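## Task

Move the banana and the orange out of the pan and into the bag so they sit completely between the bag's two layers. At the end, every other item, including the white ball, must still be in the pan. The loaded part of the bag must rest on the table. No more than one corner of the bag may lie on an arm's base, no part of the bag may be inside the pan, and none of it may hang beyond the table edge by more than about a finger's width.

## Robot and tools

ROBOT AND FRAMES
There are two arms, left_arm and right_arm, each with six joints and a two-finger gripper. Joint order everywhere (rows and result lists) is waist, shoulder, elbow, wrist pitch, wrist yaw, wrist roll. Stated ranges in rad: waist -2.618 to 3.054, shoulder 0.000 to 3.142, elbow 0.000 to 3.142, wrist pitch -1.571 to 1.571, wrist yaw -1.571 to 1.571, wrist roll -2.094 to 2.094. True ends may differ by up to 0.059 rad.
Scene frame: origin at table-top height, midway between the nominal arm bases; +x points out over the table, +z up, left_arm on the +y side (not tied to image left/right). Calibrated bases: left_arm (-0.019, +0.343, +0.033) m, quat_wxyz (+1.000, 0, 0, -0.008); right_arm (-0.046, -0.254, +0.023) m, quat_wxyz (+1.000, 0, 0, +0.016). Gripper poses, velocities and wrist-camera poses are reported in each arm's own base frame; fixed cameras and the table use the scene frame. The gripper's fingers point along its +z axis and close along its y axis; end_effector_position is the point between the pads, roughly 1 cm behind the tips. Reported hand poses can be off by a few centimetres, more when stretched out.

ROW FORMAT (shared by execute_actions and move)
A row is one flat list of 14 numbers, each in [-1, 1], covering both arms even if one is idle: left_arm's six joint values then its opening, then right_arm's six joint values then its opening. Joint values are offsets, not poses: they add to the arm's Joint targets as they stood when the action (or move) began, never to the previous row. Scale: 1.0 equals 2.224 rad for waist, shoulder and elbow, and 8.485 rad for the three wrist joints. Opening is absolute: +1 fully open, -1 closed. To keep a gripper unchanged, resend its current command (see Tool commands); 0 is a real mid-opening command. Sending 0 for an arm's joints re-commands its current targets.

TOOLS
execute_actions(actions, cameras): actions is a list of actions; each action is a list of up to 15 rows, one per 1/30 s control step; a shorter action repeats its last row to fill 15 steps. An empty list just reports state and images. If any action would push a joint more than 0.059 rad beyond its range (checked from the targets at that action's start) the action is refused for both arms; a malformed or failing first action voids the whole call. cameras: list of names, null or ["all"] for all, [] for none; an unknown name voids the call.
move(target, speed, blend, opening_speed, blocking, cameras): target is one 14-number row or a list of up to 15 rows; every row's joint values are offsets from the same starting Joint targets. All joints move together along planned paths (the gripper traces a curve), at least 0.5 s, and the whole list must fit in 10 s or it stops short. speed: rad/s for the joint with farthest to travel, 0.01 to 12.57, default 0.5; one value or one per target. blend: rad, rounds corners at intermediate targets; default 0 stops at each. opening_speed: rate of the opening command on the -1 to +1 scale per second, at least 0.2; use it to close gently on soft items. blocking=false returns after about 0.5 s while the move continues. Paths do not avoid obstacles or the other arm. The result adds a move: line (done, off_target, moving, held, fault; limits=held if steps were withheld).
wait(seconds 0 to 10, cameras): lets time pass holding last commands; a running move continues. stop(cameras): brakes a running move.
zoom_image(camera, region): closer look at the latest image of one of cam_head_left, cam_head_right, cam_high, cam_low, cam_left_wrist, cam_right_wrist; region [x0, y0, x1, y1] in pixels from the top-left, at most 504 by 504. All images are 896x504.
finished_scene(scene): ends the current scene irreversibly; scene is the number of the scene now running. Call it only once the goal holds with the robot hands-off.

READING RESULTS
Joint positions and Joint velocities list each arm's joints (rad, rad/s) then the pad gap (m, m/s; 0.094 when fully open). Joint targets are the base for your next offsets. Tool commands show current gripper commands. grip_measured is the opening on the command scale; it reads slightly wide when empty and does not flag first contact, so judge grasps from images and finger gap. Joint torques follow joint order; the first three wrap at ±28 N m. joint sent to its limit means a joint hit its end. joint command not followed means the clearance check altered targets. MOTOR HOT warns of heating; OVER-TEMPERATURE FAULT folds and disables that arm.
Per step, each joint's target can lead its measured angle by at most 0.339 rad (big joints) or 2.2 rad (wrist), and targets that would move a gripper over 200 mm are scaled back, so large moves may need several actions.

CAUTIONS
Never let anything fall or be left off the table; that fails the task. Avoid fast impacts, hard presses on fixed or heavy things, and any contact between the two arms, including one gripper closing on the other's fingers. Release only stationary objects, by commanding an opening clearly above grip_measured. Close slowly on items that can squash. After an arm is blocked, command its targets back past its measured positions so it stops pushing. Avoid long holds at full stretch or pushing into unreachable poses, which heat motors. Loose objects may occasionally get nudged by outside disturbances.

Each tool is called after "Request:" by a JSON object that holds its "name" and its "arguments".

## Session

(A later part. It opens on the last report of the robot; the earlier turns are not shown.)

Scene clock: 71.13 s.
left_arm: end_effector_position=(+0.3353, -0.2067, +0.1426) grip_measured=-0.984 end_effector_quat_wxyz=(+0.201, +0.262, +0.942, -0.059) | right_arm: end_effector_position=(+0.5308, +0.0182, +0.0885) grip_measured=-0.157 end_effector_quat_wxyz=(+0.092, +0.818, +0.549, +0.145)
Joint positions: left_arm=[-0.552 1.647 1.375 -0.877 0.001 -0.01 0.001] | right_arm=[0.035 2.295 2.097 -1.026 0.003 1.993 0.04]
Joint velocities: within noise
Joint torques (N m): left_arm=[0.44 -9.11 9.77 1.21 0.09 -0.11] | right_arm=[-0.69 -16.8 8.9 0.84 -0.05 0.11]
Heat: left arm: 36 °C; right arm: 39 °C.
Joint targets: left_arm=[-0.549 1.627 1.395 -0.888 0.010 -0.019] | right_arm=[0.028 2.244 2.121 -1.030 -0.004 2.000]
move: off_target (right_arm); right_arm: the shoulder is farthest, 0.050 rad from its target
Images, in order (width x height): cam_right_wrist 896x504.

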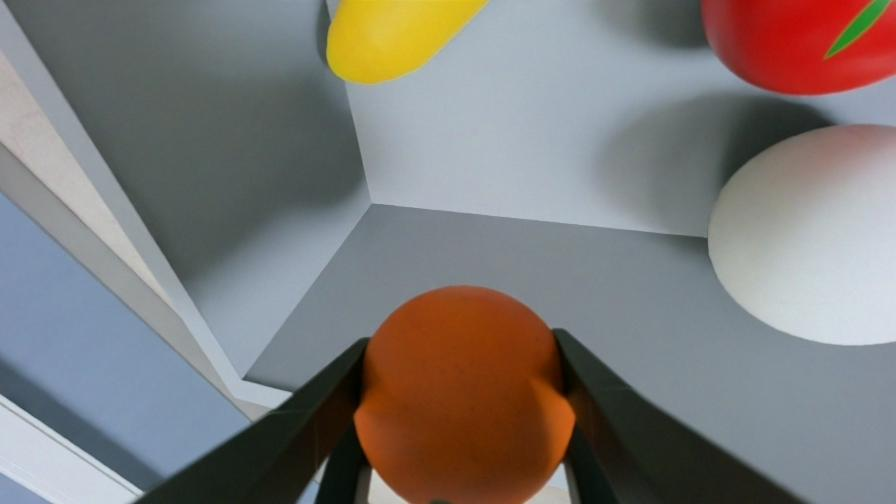

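Request:
{"name": "move", "arguments": {"target": [[0,0,0,0,0,0,-1,-0.0049,-0.29,-0.2797,0.086,0,-0.0471,-0.25],[0,0,0,0,0,0,-1,0.1933,-0.4431,-0.6479,0.1625,-0.0431,-0.0606,-0.25],[0,0,0,0,0,0,-1,0.1933,-0.1767,-0.7851,0.2658,-0.0431,-0.0606,-0.25]], "speed": 0.6, "blend": 0.1, "cameras": ["cam_right_wrist","cam_head_right","cam_high","cam_low"]}}

Scene clock: 76.13 s.
left_arm: end_effector_position=(+0.3353, -0.2067, +0.1426) grip_measured=-0.984 end_effector_quat_wxyz=(+0.201, +0.262, +0.942, -0.059) | right_arm: end_effector_position=(+0.3420, +0.2341, +0.0830) grip_measured=-0.157 end_effector_quat_wxyz=(+0.239, +0.275, +0.723, +0.587)
Joint positions: left_arm=[-0.552 1.647 1.375 -0.877 0.001 -0.01 0.001] | right_arm=[0.451 1.834 0.386 1.237 -0.362 1.472 0.04]
Joint velocities: within noise
Joint torques (N m): left_arm=[0.43 -9.07 9.78 1.22 0.1 -0.12] | right_arm=[0.68 -4.82 2.92 1.79 -0.14 0.13]
Heat: left arm: 36 °C; right arm: 39 °C.
Joint targets: left_arm=[-0.549 1.627 1.395 -0.888 0.010 -0.019] | right_arm=[0.458 1.851 0.374 1.225 -0.370 1.486]
move: done
Images, in order (width x height): cam_head_right 896x504, cam_high 896x504, cam_low 896x504, cam_right_wrist 896x504.

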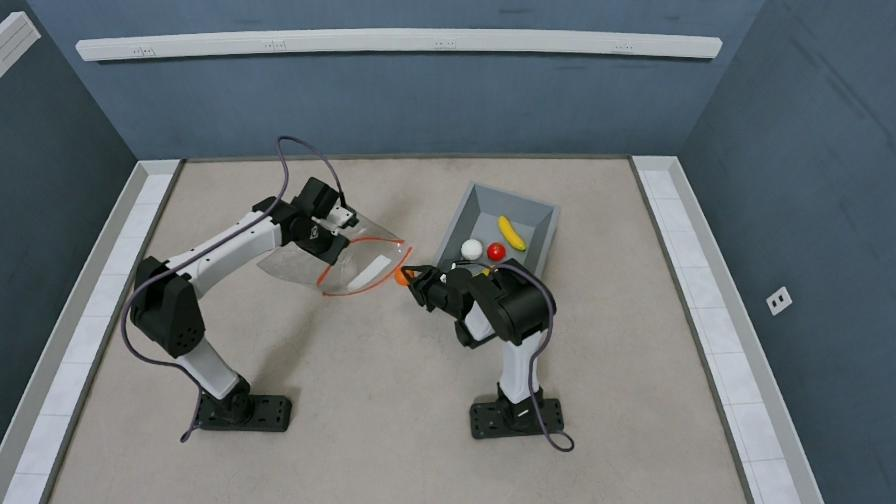

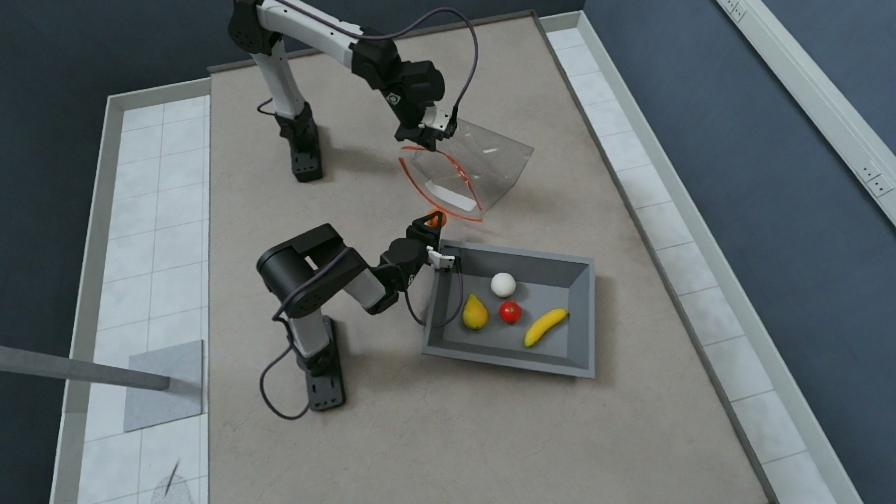

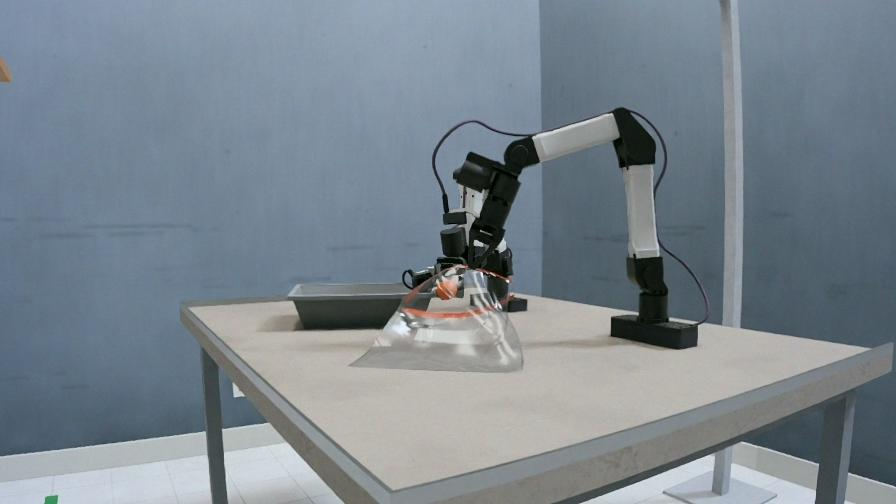

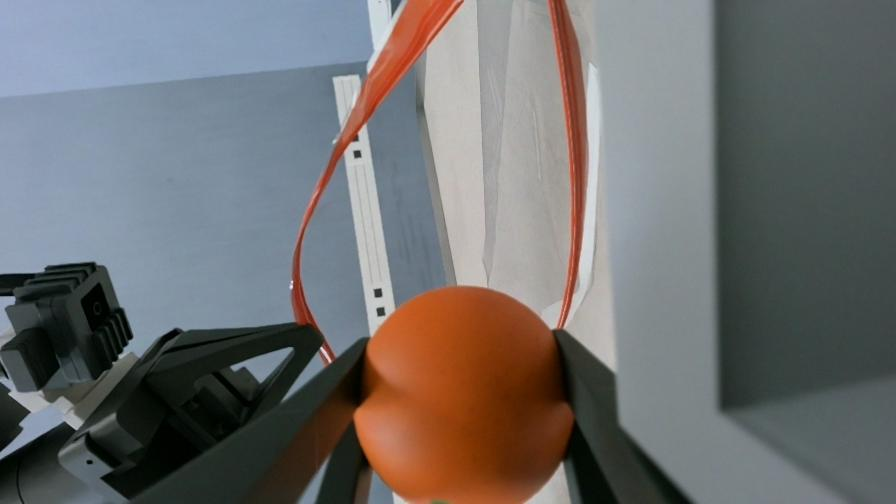

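Request:
{"name": "move", "arguments": {"target": [0,0,0,0,0,0,-1,0.0394,0.1133,0.2116,-0.0245,0.01,0.0022,-0.25], "speed": 0.25, "cameras": ["cam_right_wrist","cam_low","cam_head_right"]}}

Scene clock: 79.07 s.
left_arm: end_effector_position=(+0.3353, -0.2067, +0.1426) grip_measured=-0.984 end_effector_quat_wxyz=(+0.201, +0.262, +0.942, -0.059) | right_arm: end_effector_position=(+0.4212, +0.3046, +0.0763) grip_measured=-0.157 end_effector_quat_wxyz=(+0.236, +0.278, +0.726, +0.583)
Joint positions: left_arm=[-0.552 1.647 1.375 -0.877 0.001 -0.01 0.001] | right_arm=[0.533 2.084 0.826 1.038 -0.28 1.49 0.04]
Joint velocities: within noise
Joint torques (N m): left_arm=[0.46 -9.1 9.77 1.21 0.09 -0.12] | right_arm=[1.17 -7.53 6.78 1.71 -0.09 0.15]
Heat: left arm: 36 °C; right arm: 39 °C.
Joint targets: left_arm=[-0.549 1.627 1.395 -0.888 0.010 -0.019] | right_arm=[0.545 2.104 0.845 1.017 -0.285 1.504]
move: done
Images, in order (width x height): cam_head_right 896x504, cam_low 896x504, cam_right_wrist 896x504.

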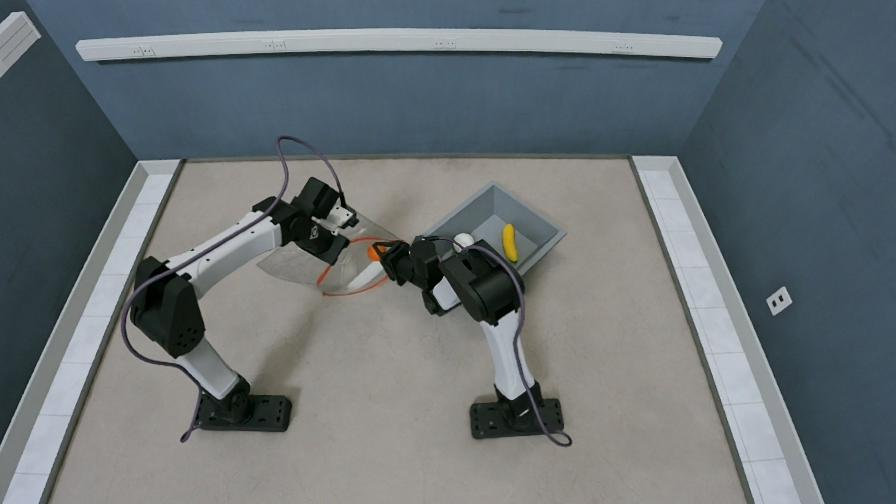

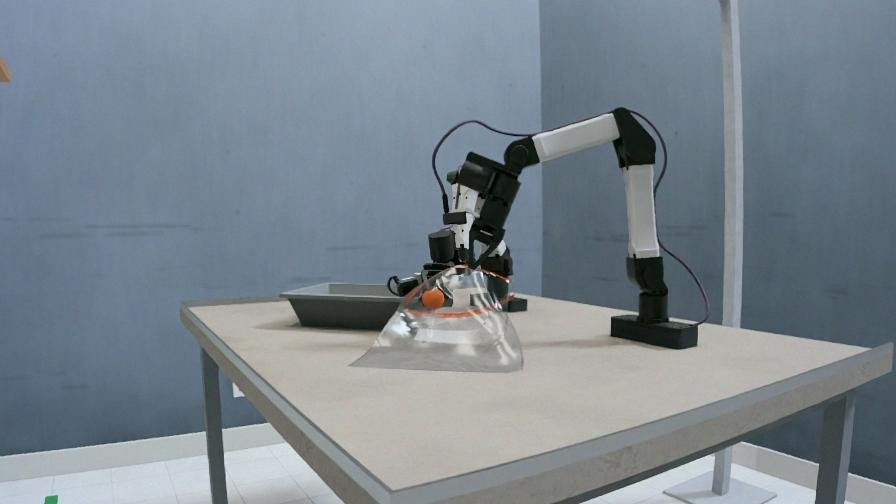

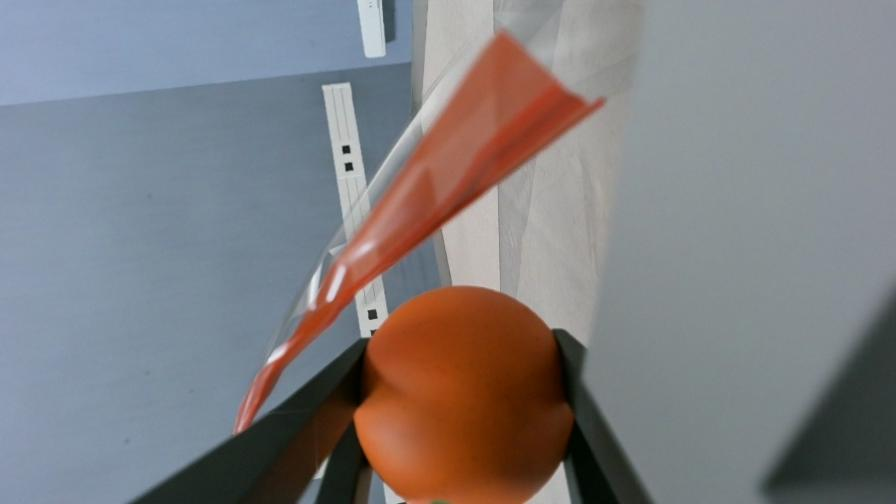

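Request:
{"name": "wait", "arguments": {"seconds": 0, "cameras": ["cam_high","cam_head_left"]}}

Request:
{"name": "zoom_image", "arguments": {"camera": "cam_high", "region": [370, 100, 630, 400]}}

Scene clock: 79.37 s.
left_arm: end_effector_position=(+0.3353, -0.2067, +0.1426) grip_measured=-0.984 end_effector_quat_wxyz=(+0.201, +0.262, +0.942, -0.059) | right_arm: end_effector_position=(+0.4211, +0.3048, +0.0763) grip_measured=-0.157 end_effector_quat_wxyz=(+0.236, +0.278, +0.726, +0.583)
Joint positions: left_arm=[-0.552 1.647 1.375 -0.877 0.001 -0.01 0.001] | right_arm=[0.534 2.084 0.826 1.038 -0.28 1.49 0.04]
Joint velocities: within noise
Joint torques (N m): left_arm=[0.5 -9.09 9.8 1.22 0.09 -0.12] | right_arm=[1.18 -7.53 6.79 1.72 -0.08 0.14]
Heat: left arm: 36 °C; right arm: 39 °C.
Joint targets: left_arm=[-0.549 1.627 1.395 -0.888 0.010 -0.019] | right_arm=[0.546 2.104 0.845 1.017 -0.285 1.504]
Tool commands: left_gripper/opening=-1.0 right_gripper/opening=-0.25
Images, in order (width x height): cam_head_left 896x504, cam_high 896x504.

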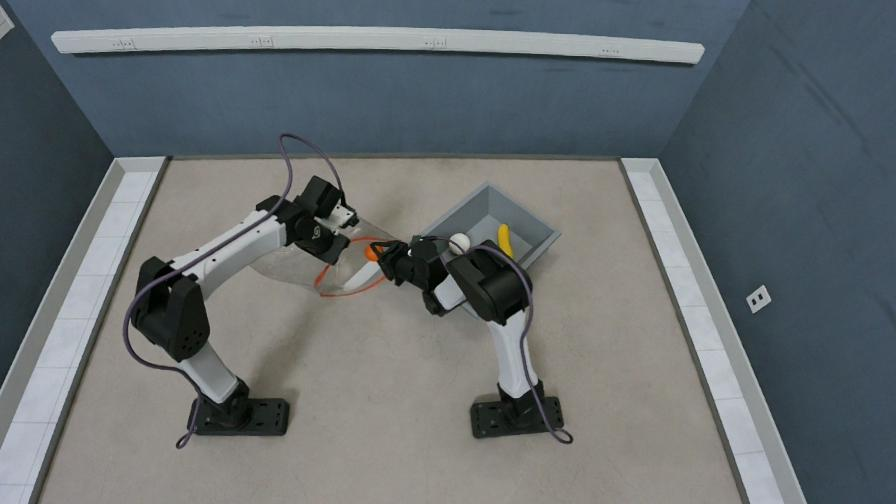

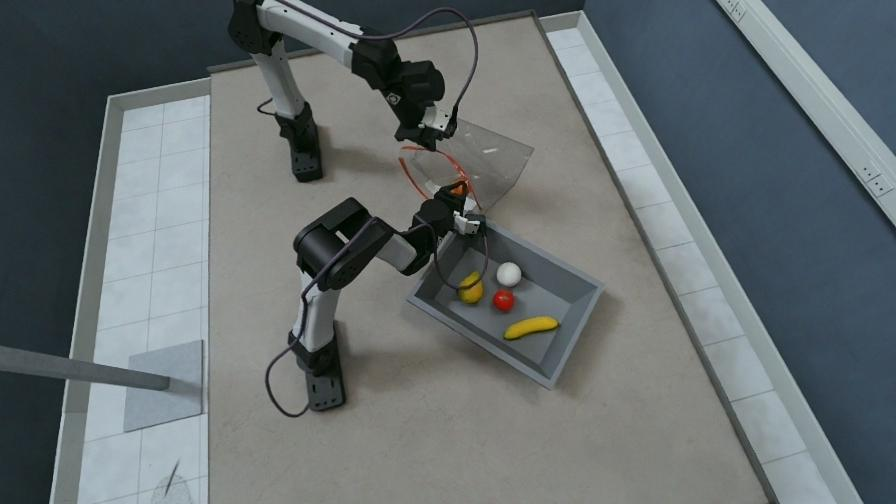

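Scaled by 1.680 from the camera's 896x504 image, which has a finer 1280x720 frame.

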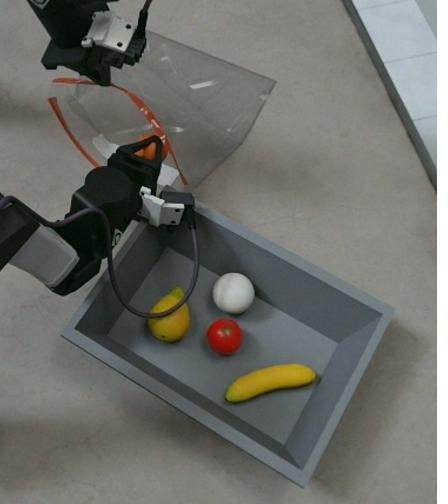

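Request:
{"name": "move", "arguments": {"target": [[0,0,0,0,0,0,-1,-0.0391,-0.1138,-0.2118,0.0245,-0.01,-0.0021,-0.25],[0,0,0,0,0,0,-1,0.0049,-0.1183,-0.2037,0.0227,0.0004,-0.3701,-0.25]], "speed": [0.3,1.2], "cameras": ["cam_right_wrist","cam_high","cam_head_right"]}}

Scene clock: 86.07 s.
left_arm: end_effector_position=(+0.3353, -0.2067, +0.1426) grip_measured=-0.984 end_effector_quat_wxyz=(+0.201, +0.262, +0.942, -0.059) | right_arm: end_effector_position=(+0.3221, +0.2557, +0.0592) grip_measured=-0.158 end_effector_quat_wxyz=(-0.569, +0.742, -0.290, +0.206)
Joint positions: left_arm=[-0.552 1.647 1.375 -0.877 0.001 -0.01 0.001] | right_arm=[0.549 1.867 0.379 1.204 -0.29 -1.629 0.04]
Joint velocities: left_arm=[within noise] | right_arm=[0.002 0.002 -0.007 -0.022 -0.154 -0.022 0]
Joint torques (N m): left_arm=[0.47 -9.07 9.8 1.21 0.1 -0.13] | right_arm=[0.72 -8.68 4.96 1.93 -0.01 -0.03]
Heat: left arm: 36 °C; right arm: 39 °C.
Joint targets: left_arm=[-0.549 1.627 1.395 -0.888 0.010 -0.019] | right_arm=[0.557 1.840 0.392 1.210 -0.282 -1.636]
move: done
Images, in order (width x height): cam_head_right 896x504, cam_high 896x504, cam_right_wrist 896x504.

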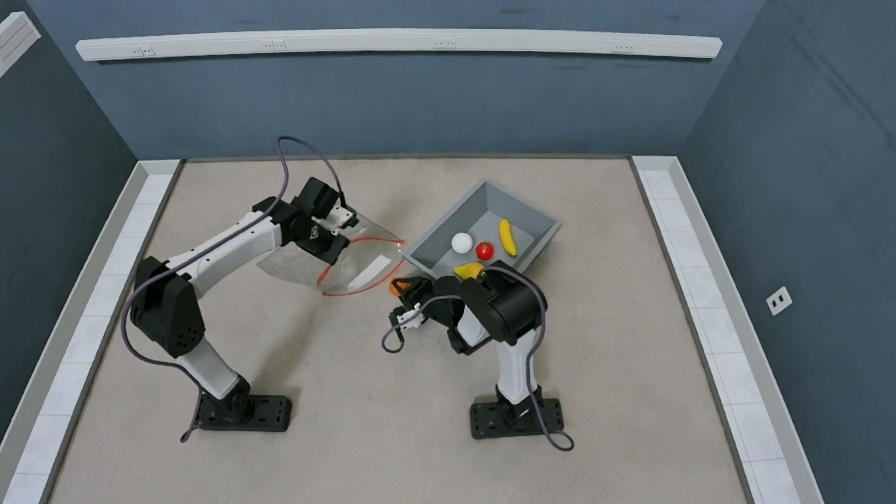

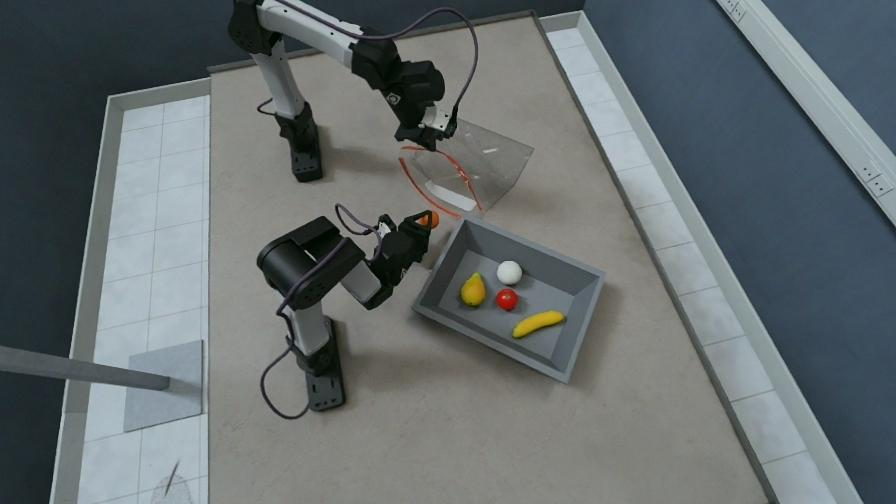

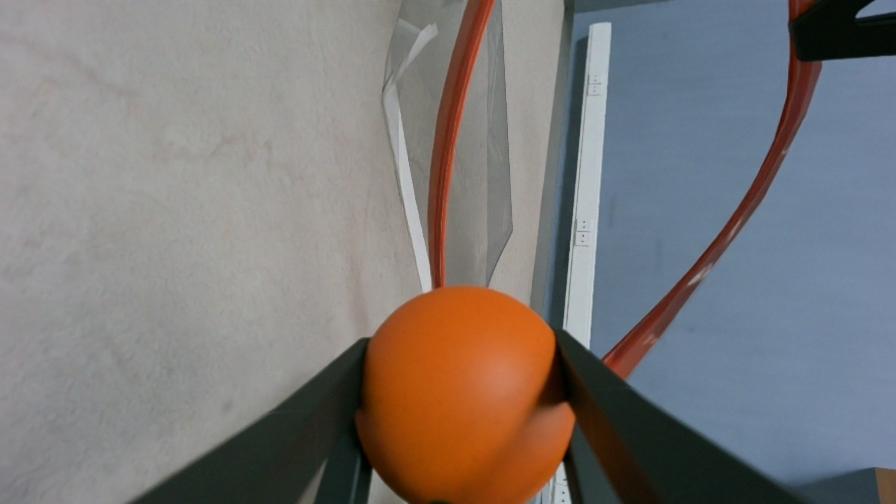

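Request:
{"name": "move", "arguments": {"target": [0,0,0,0,0,0,-1,0.0292,0.1142,0.2041,-0.0242,0.0074,0.0016,-0.25], "speed": 0.3, "cameras": ["cam_right_wrist","cam_high","cam_low"]}}

Scene clock: 88.70 s.
left_arm: end_effector_position=(+0.3353, -0.2067, +0.1426) grip_measured=-0.984 end_effector_quat_wxyz=(+0.201, +0.262, +0.942, -0.059) | right_arm: end_effector_position=(+0.3999, +0.3304, +0.0677) grip_measured=-0.158 end_effector_quat_wxyz=(-0.574, +0.739, -0.279, +0.216)
Joint positions: left_arm=[-0.552 1.647 1.375 -0.877 0.001 -0.01 0.001] | right_arm=[0.615 2.081 0.825 0.999 -0.228 -1.63 0.04]
Joint velocities: within noise
Joint torques (N m): left_arm=[0.4 -9.07 9.78 1.21 0.1 -0.13] | right_arm=[0.68 -8.05 6.97 2 -0.02 0.2]
Heat: left arm: 36 °C; right arm: 39 °C.
Joint targets: left_arm=[-0.549 1.627 1.395 -0.888 0.010 -0.019] | right_arm=[0.621 2.094 0.846 1.005 -0.219 -1.622]
move: done
Images, in order (width x height): cam_high 896x504, cam_low 896x504, cam_right_wrist 896x504.

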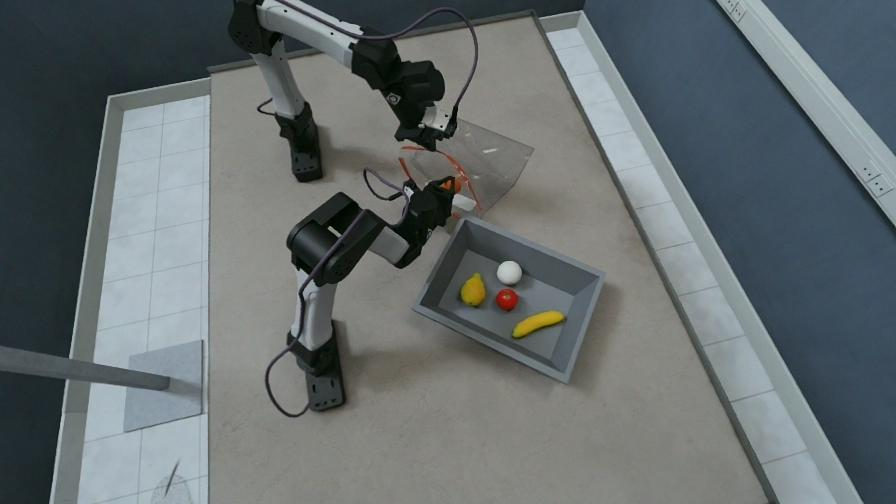

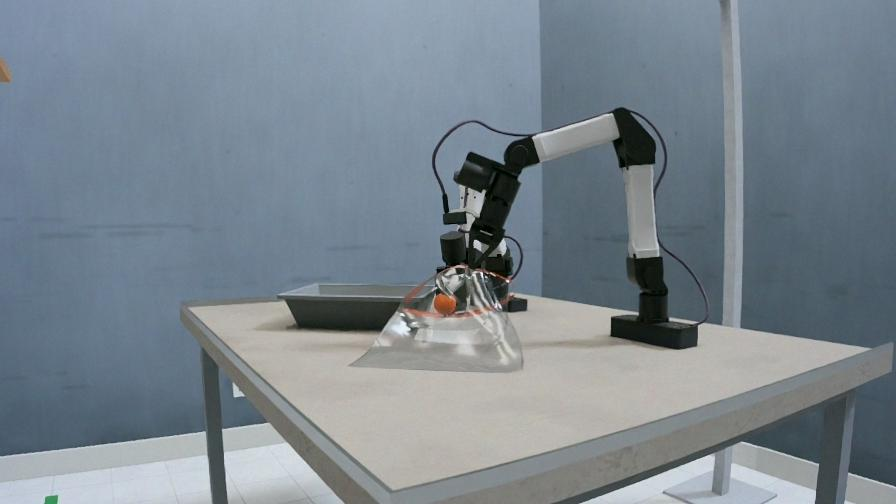

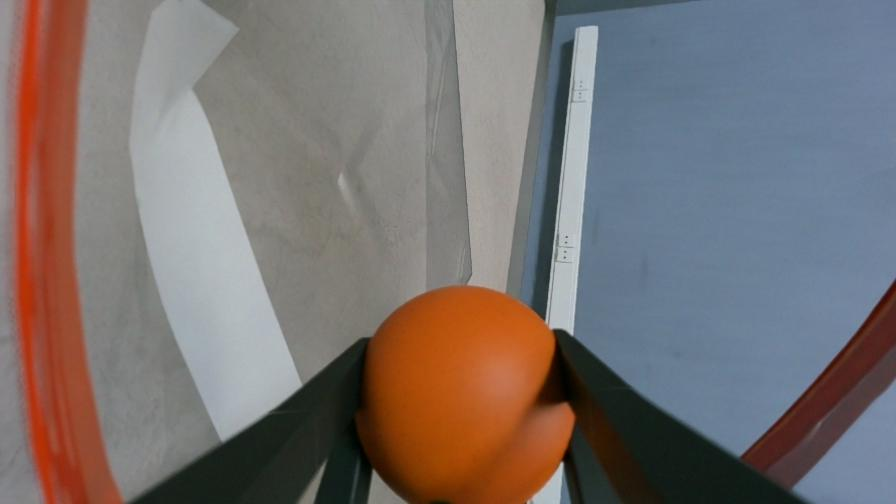

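Request:
{"name": "move", "arguments": {"target": [0,0,0,0,0,0,-1,0.0292,0.1142,0.2041,-0.0242,0.0074,0.0016,-0.25], "speed": 0.25, "cameras": ["cam_right_wrist","cam_high","cam_low","cam_left_wrist"]}}

Request:
{"name": "zoom_image", "arguments": {"camera": "cam_low", "region": [320, 180, 560, 400]}}

Scene clock: 91.30 s.
left_arm: end_effector_position=(+0.3353, -0.2067, +0.1426) grip_measured=-0.984 end_effector_quat_wxyz=(+0.201, +0.262, +0.942, -0.059) | right_arm: end_effector_position=(+0.4579, +0.4067, +0.0561) grip_measured=-0.158 end_effector_quat_wxyz=(-0.570, +0.743, -0.279, +0.215)
Joint positions: left_arm=[-0.552 1.647 1.375 -0.877 0.001 -0.01 0.001] | right_arm=[0.68 2.333 1.274 0.794 -0.165 -1.618 0.04]
Joint velocities: within noise
Joint torques (N m): left_arm=[0.43 -9.1 9.78 1.22 0.09 -0.11] | right_arm=[0.49 -10.52 8.31 2 0 0.22]
Heat: left arm: 37 °C; right arm: 39 °C.
Joint targets: left_arm=[-0.549 1.627 1.395 -0.888 0.010 -0.019] | right_arm=[0.686 2.348 1.300 0.799 -0.156 -1.609]
move: done
Images, in order (width x height): cam_high 896x504, cam_low 896x504, cam_left_wrist 896x504, cam_right_wrist 896x504.

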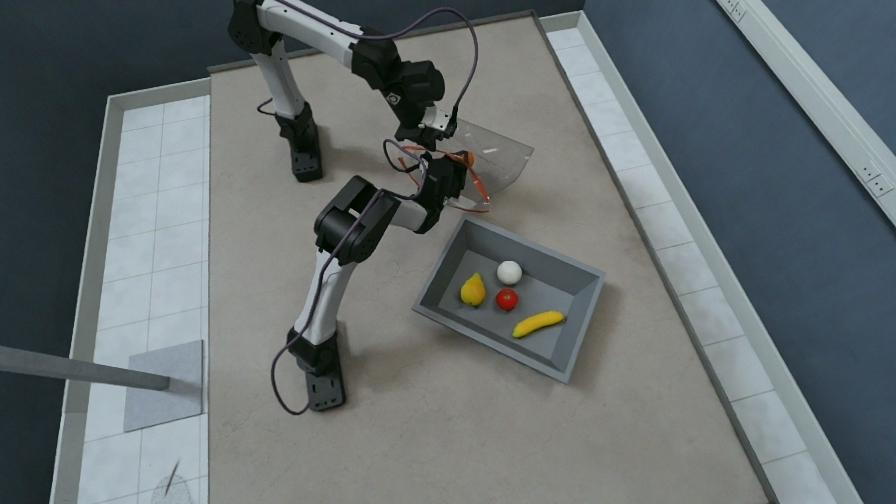

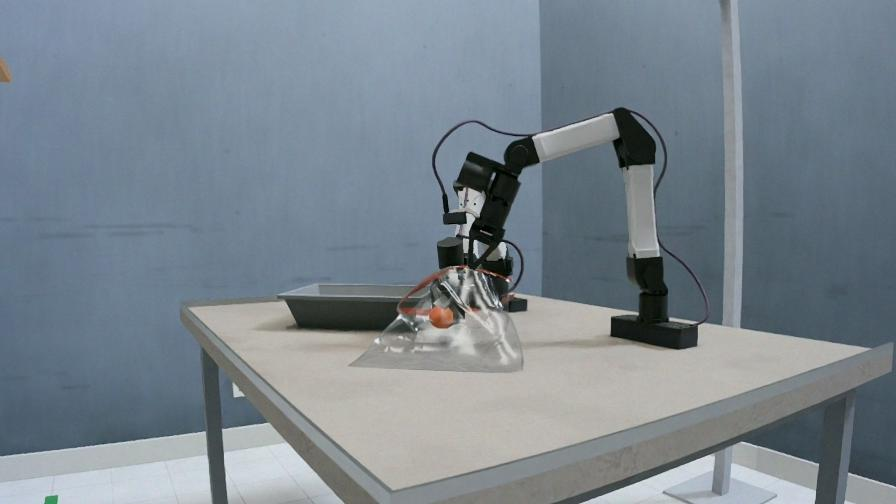

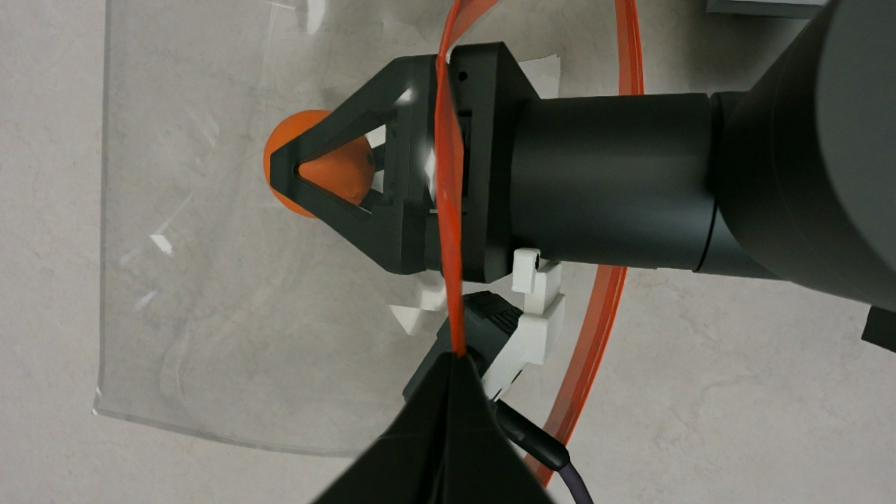

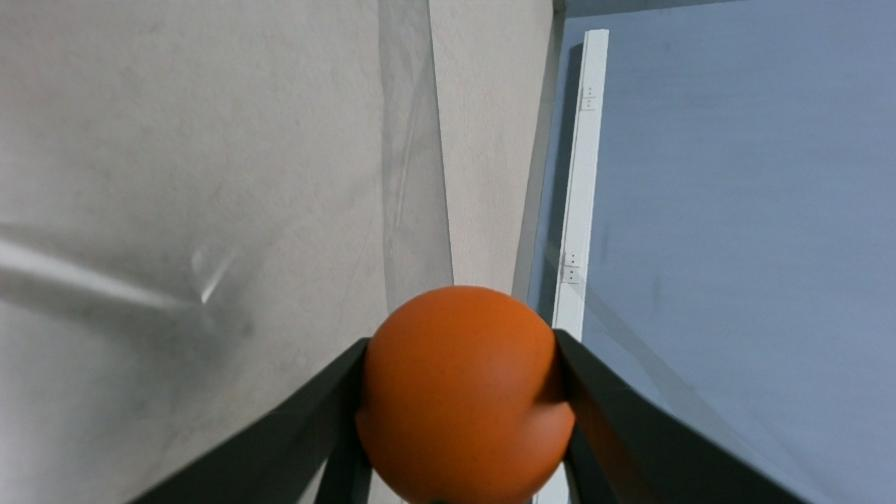

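Scaled by 2.100 from the camera's 896x504 image, which has a finer 1280x720 frame.

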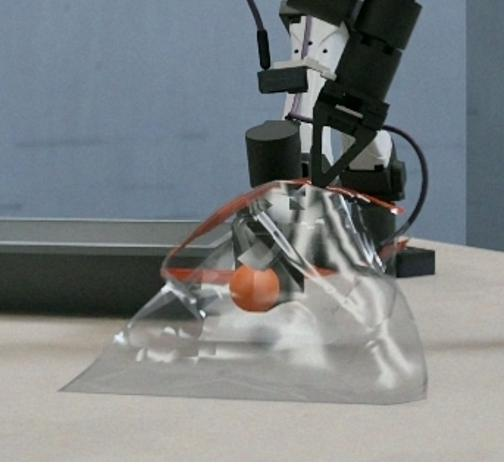

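Request:
{"name": "move", "arguments": {"target": [0,0,0,0,0,0,-1,0.0058,0.0854,0.1151,-0.0146,0.0019,0,-0.25], "speed": 0.15, "cameras": ["cam_right_wrist","cam_low","cam_left_wrist"]}}

Request:
{"name": "zoom_image", "arguments": {"camera": "cam_low", "region": [320, 180, 560, 400]}}

Scene clock: 94.03 s.
left_arm: end_effector_position=(+0.3353, -0.2067, +0.1426) grip_measured=-0.984 end_effector_quat_wxyz=(+0.201, +0.262, +0.942, -0.059) | right_arm: end_effector_position=(+0.4858, +0.4359, +0.0158) grip_measured=-0.158 end_effector_quat_wxyz=(-0.548, +0.758, -0.288, +0.206)
Joint positions: left_arm=[-0.552 1.647 1.375 -0.877 0.001 -0.01 0.001] | right_arm=[0.692 2.522 1.528 0.671 -0.149 -1.617 0.04]
Joint velocities: within noise
Joint torques (N m): left_arm=[0.43 -9.11 9.74 1.2 0.08 -0.12] | right_arm=[0.73 -11.84 8.72 1.92 0.01 0.21]
Heat: left arm: 37 °C; right arm: 39 °C.
Joint targets: left_arm=[-0.549 1.627 1.395 -0.888 0.010 -0.019] | right_arm=[0.699 2.538 1.556 0.676 -0.140 -1.609]
move: done
Images, in order (width x height): cam_low 896x504, cam_left_wrist 896x504, cam_right_wrist 896x504.

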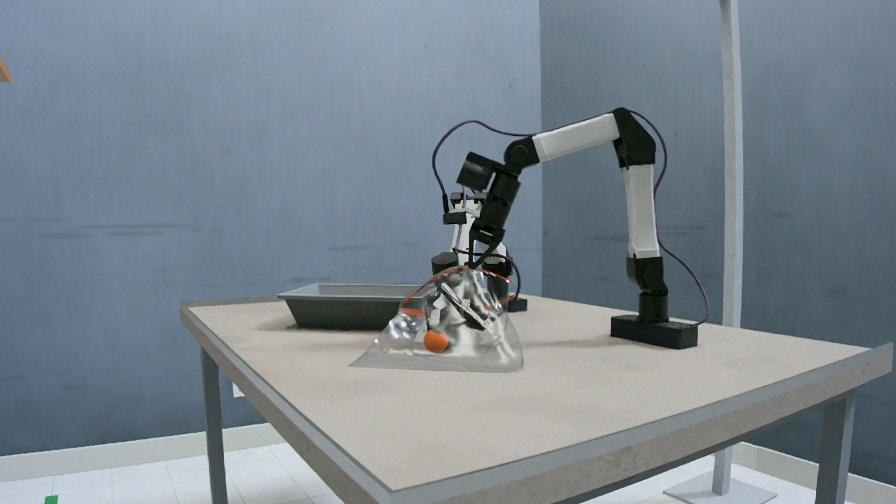

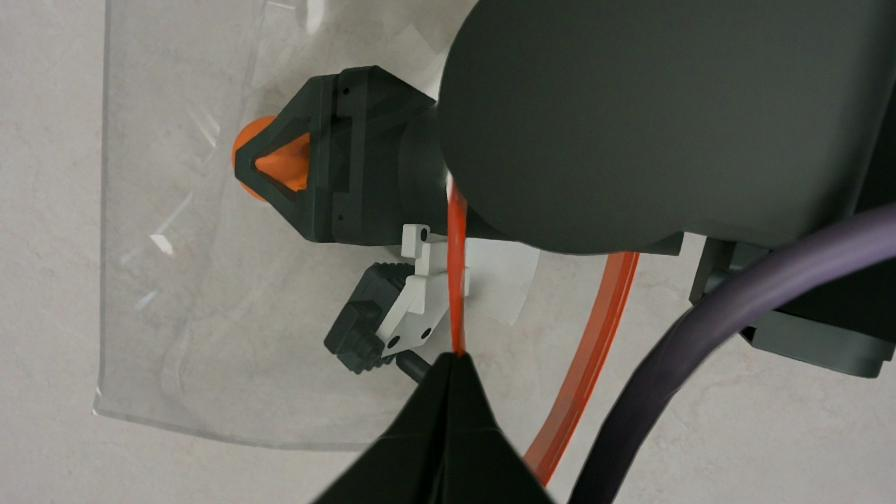

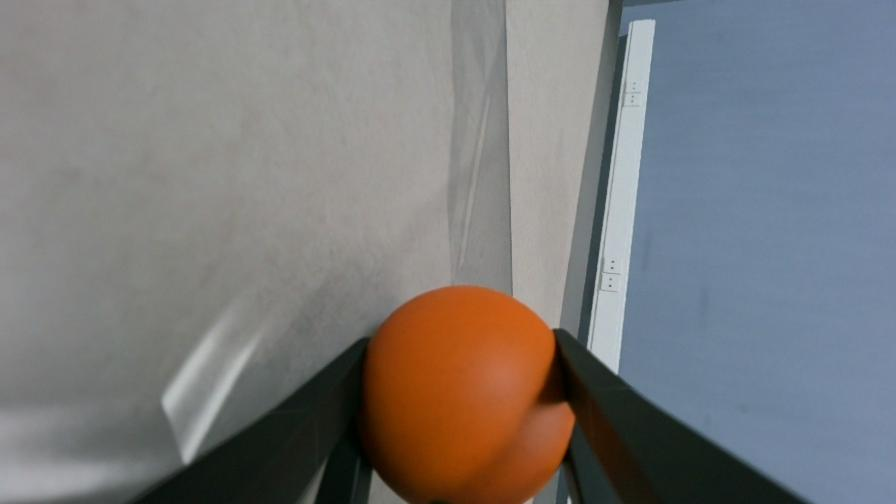

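Scaled by 2.100 from the camera's 896x504 image, which has a finer 1280x720 frame.

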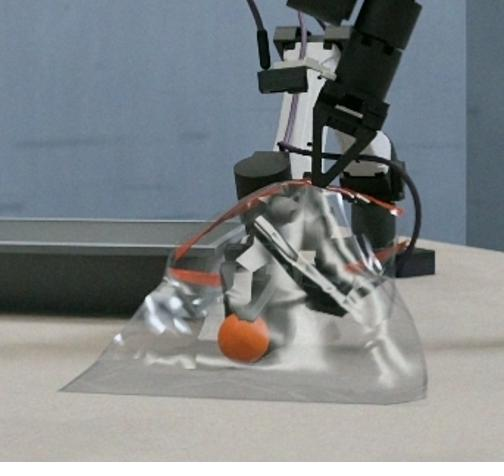

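Request:
{"name": "move", "arguments": {"target": [[0,0,0,0,0,0,-1,0,0,0,0,0,0.0955,-0.25],[0,0,0,0,0,0,-1,0,0.0135,0.0022,0.0029,0,0.0955,-0.25]], "speed": [0.4,0.1], "cameras": ["cam_right_wrist","cam_low","cam_left_wrist"]}}

Request:
{"name": "zoom_image", "arguments": {"camera": "cam_low", "region": [320, 180, 560, 400]}}

Scene clock: 97.57 s.
left_arm: end_effector_position=(+0.3353, -0.2067, +0.1426) grip_measured=-0.984 end_effector_quat_wxyz=(+0.201, +0.262, +0.942, -0.059) | right_arm: end_effector_position=(+0.4903, +0.4383, +0.0204) grip_measured=-0.158 end_effector_quat_wxyz=(+0.599, -0.576, +0.556, +0.023)
Joint positions: left_arm=[-0.552 1.647 1.375 -0.877 0.001 -0.01 0.001] | right_arm=[0.692 2.539 1.543 0.708 -0.143 -0.806 0.04]
Joint velocities: within noise
Joint torques (N m): left_arm=[0.46 -9.11 9.76 1.21 0.09 -0.12] | right_arm=[0.75 -10.65 7.82 1.81 -0.03 0.14]
Heat: left arm: 37 °C; right arm: 41 °C.
Joint targets: left_arm=[-0.549 1.627 1.395 -0.888 0.010 -0.019] | right_arm=[0.699 2.568 1.561 0.700 -0.140 -0.798]
move: done
Images, in order (width x height): cam_low 896x504, cam_left_wrist 896x504, cam_right_wrist 896x504.

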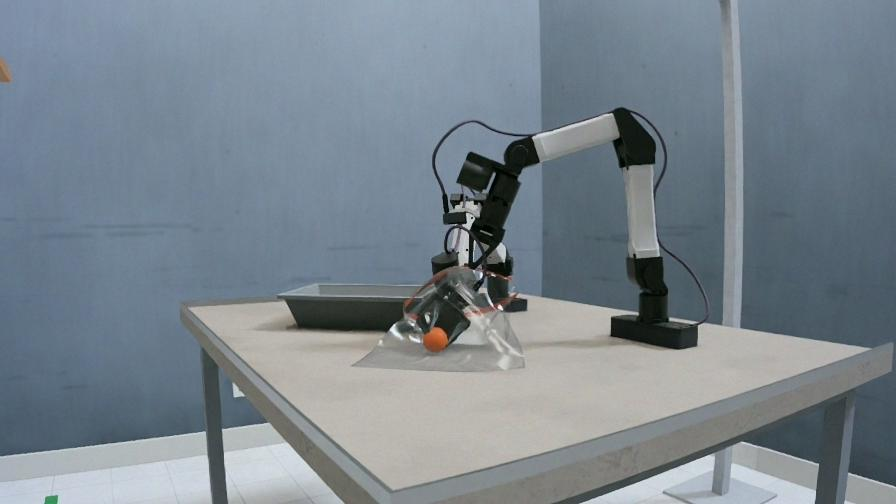

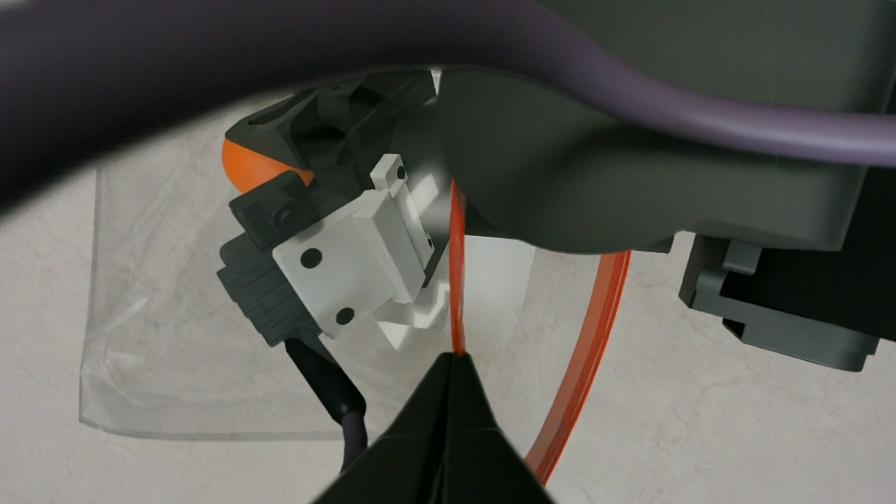

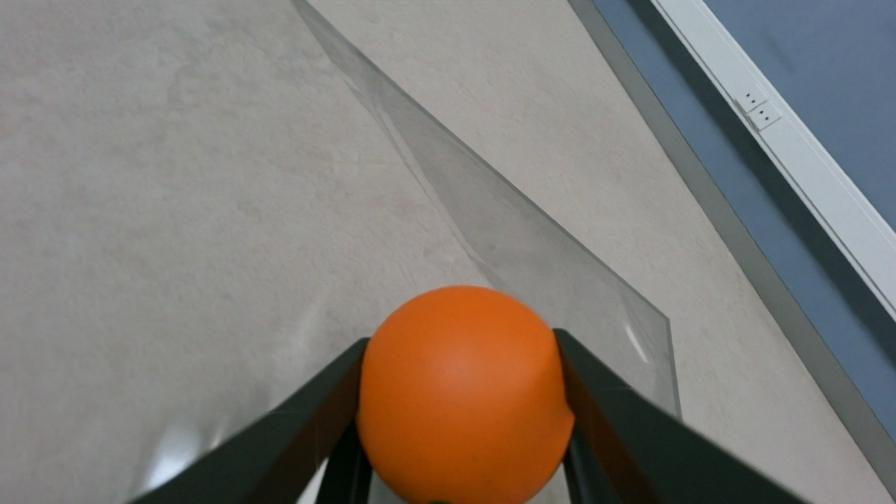

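Scaled by 2.100 from the camera's 896x504 image, which has a finer 1280x720 frame.

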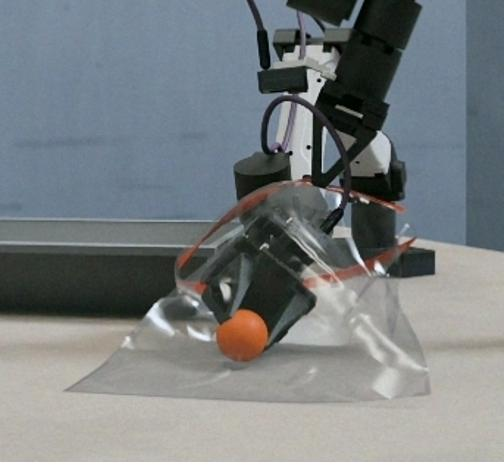

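Request:
{"name": "move", "arguments": {"target": [[0,0,0,0,0,0,-1,-0.002,0,0,0,0,0.053,-0.25],[0,0,0,0,0,0,-1,-0.002,0.0135,0.004,0,0,0.053,-0.25]], "speed": [0.4,0.1], "cameras": ["cam_right_wrist","cam_low","cam_left_wrist"]}}

Request:
{"name": "zoom_image", "arguments": {"camera": "cam_low", "region": [320, 180, 560, 400]}}

Scene clock: 99.77 s.
left_arm: end_effector_position=(+0.3353, -0.2067, +0.1426) grip_measured=-0.984 end_effector_quat_wxyz=(+0.201, +0.262, +0.942, -0.059) | right_arm: end_effector_position=(+0.4925, +0.4397, +0.0162) grip_measured=-0.159 end_effector_quat_wxyz=(+0.585, -0.435, +0.666, +0.156)
Joint positions: left_arm=[-0.552 1.647 1.375 -0.877 0.001 -0.01 0.001] | right_arm=[0.692 2.564 1.556 0.735 -0.141 -0.358 0.04]
Joint velocities: within noise
Joint torques (N m): left_arm=[0.47 -9.07 9.78 1.21 0.09 -0.12] | right_arm=[0.34 -10.41 7.39 1.62 -0.04 0.11]
Heat: left arm: 37 °C; right arm: 41 °C.
Joint targets: left_arm=[-0.549 1.627 1.395 -0.888 0.010 -0.019] | right_arm=[0.695 2.598 1.570 0.700 -0.140 -0.349]
move: done
Images, in order (width x height): cam_low 896x504, cam_left_wrist 896x504, cam_right_wrist 896x504.

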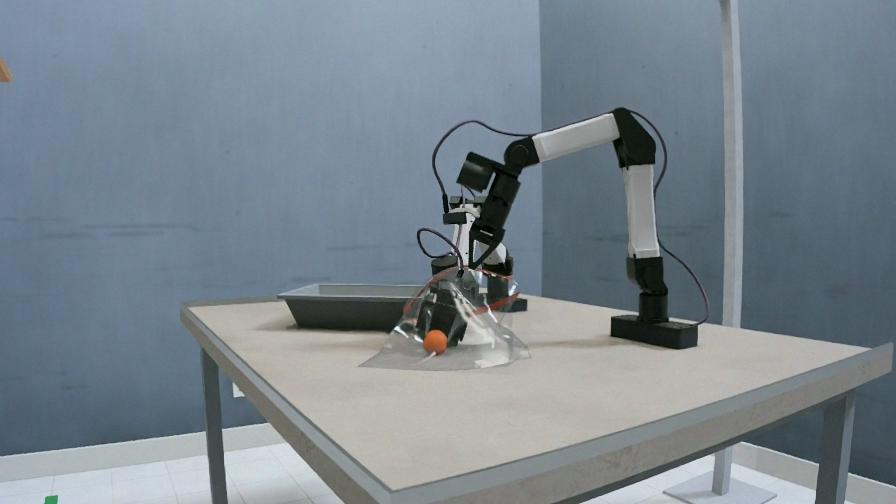

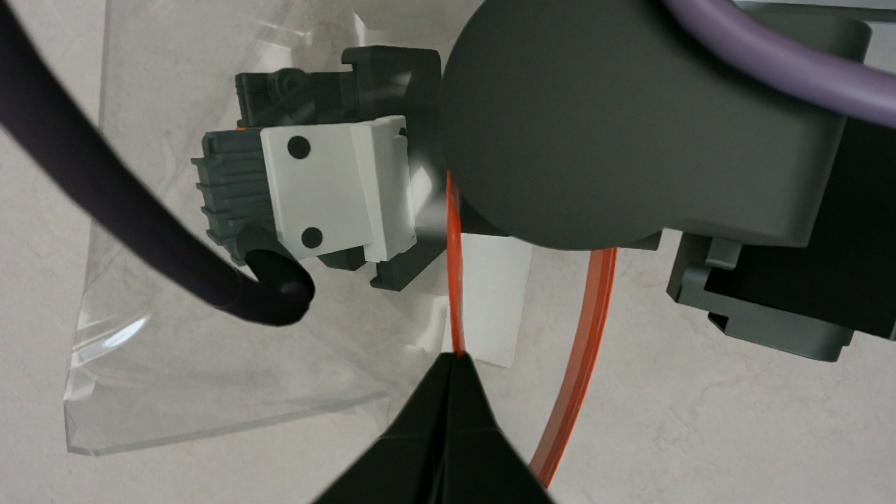

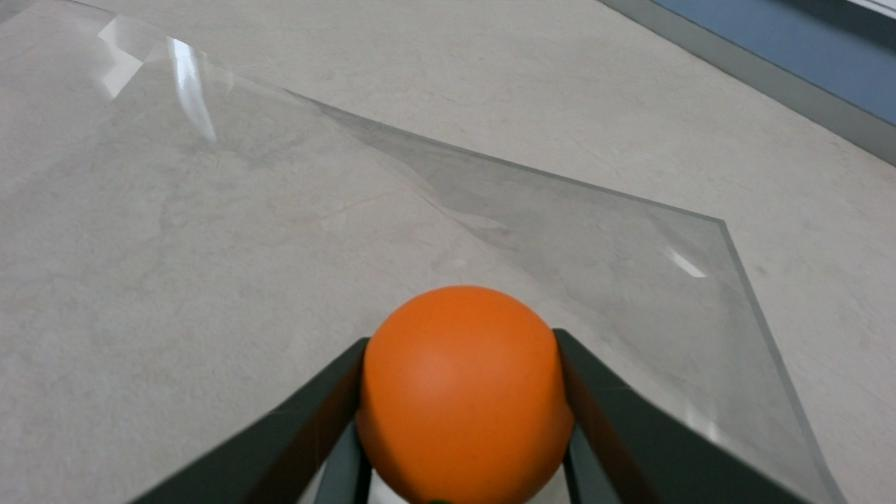

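Scaled by 2.100 from the camera's 896x504 image, which has a finer 1280x720 frame.

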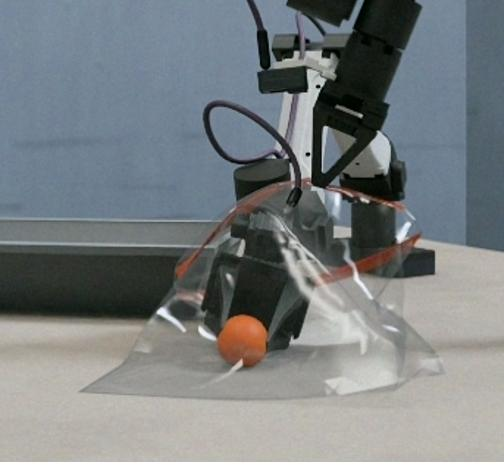

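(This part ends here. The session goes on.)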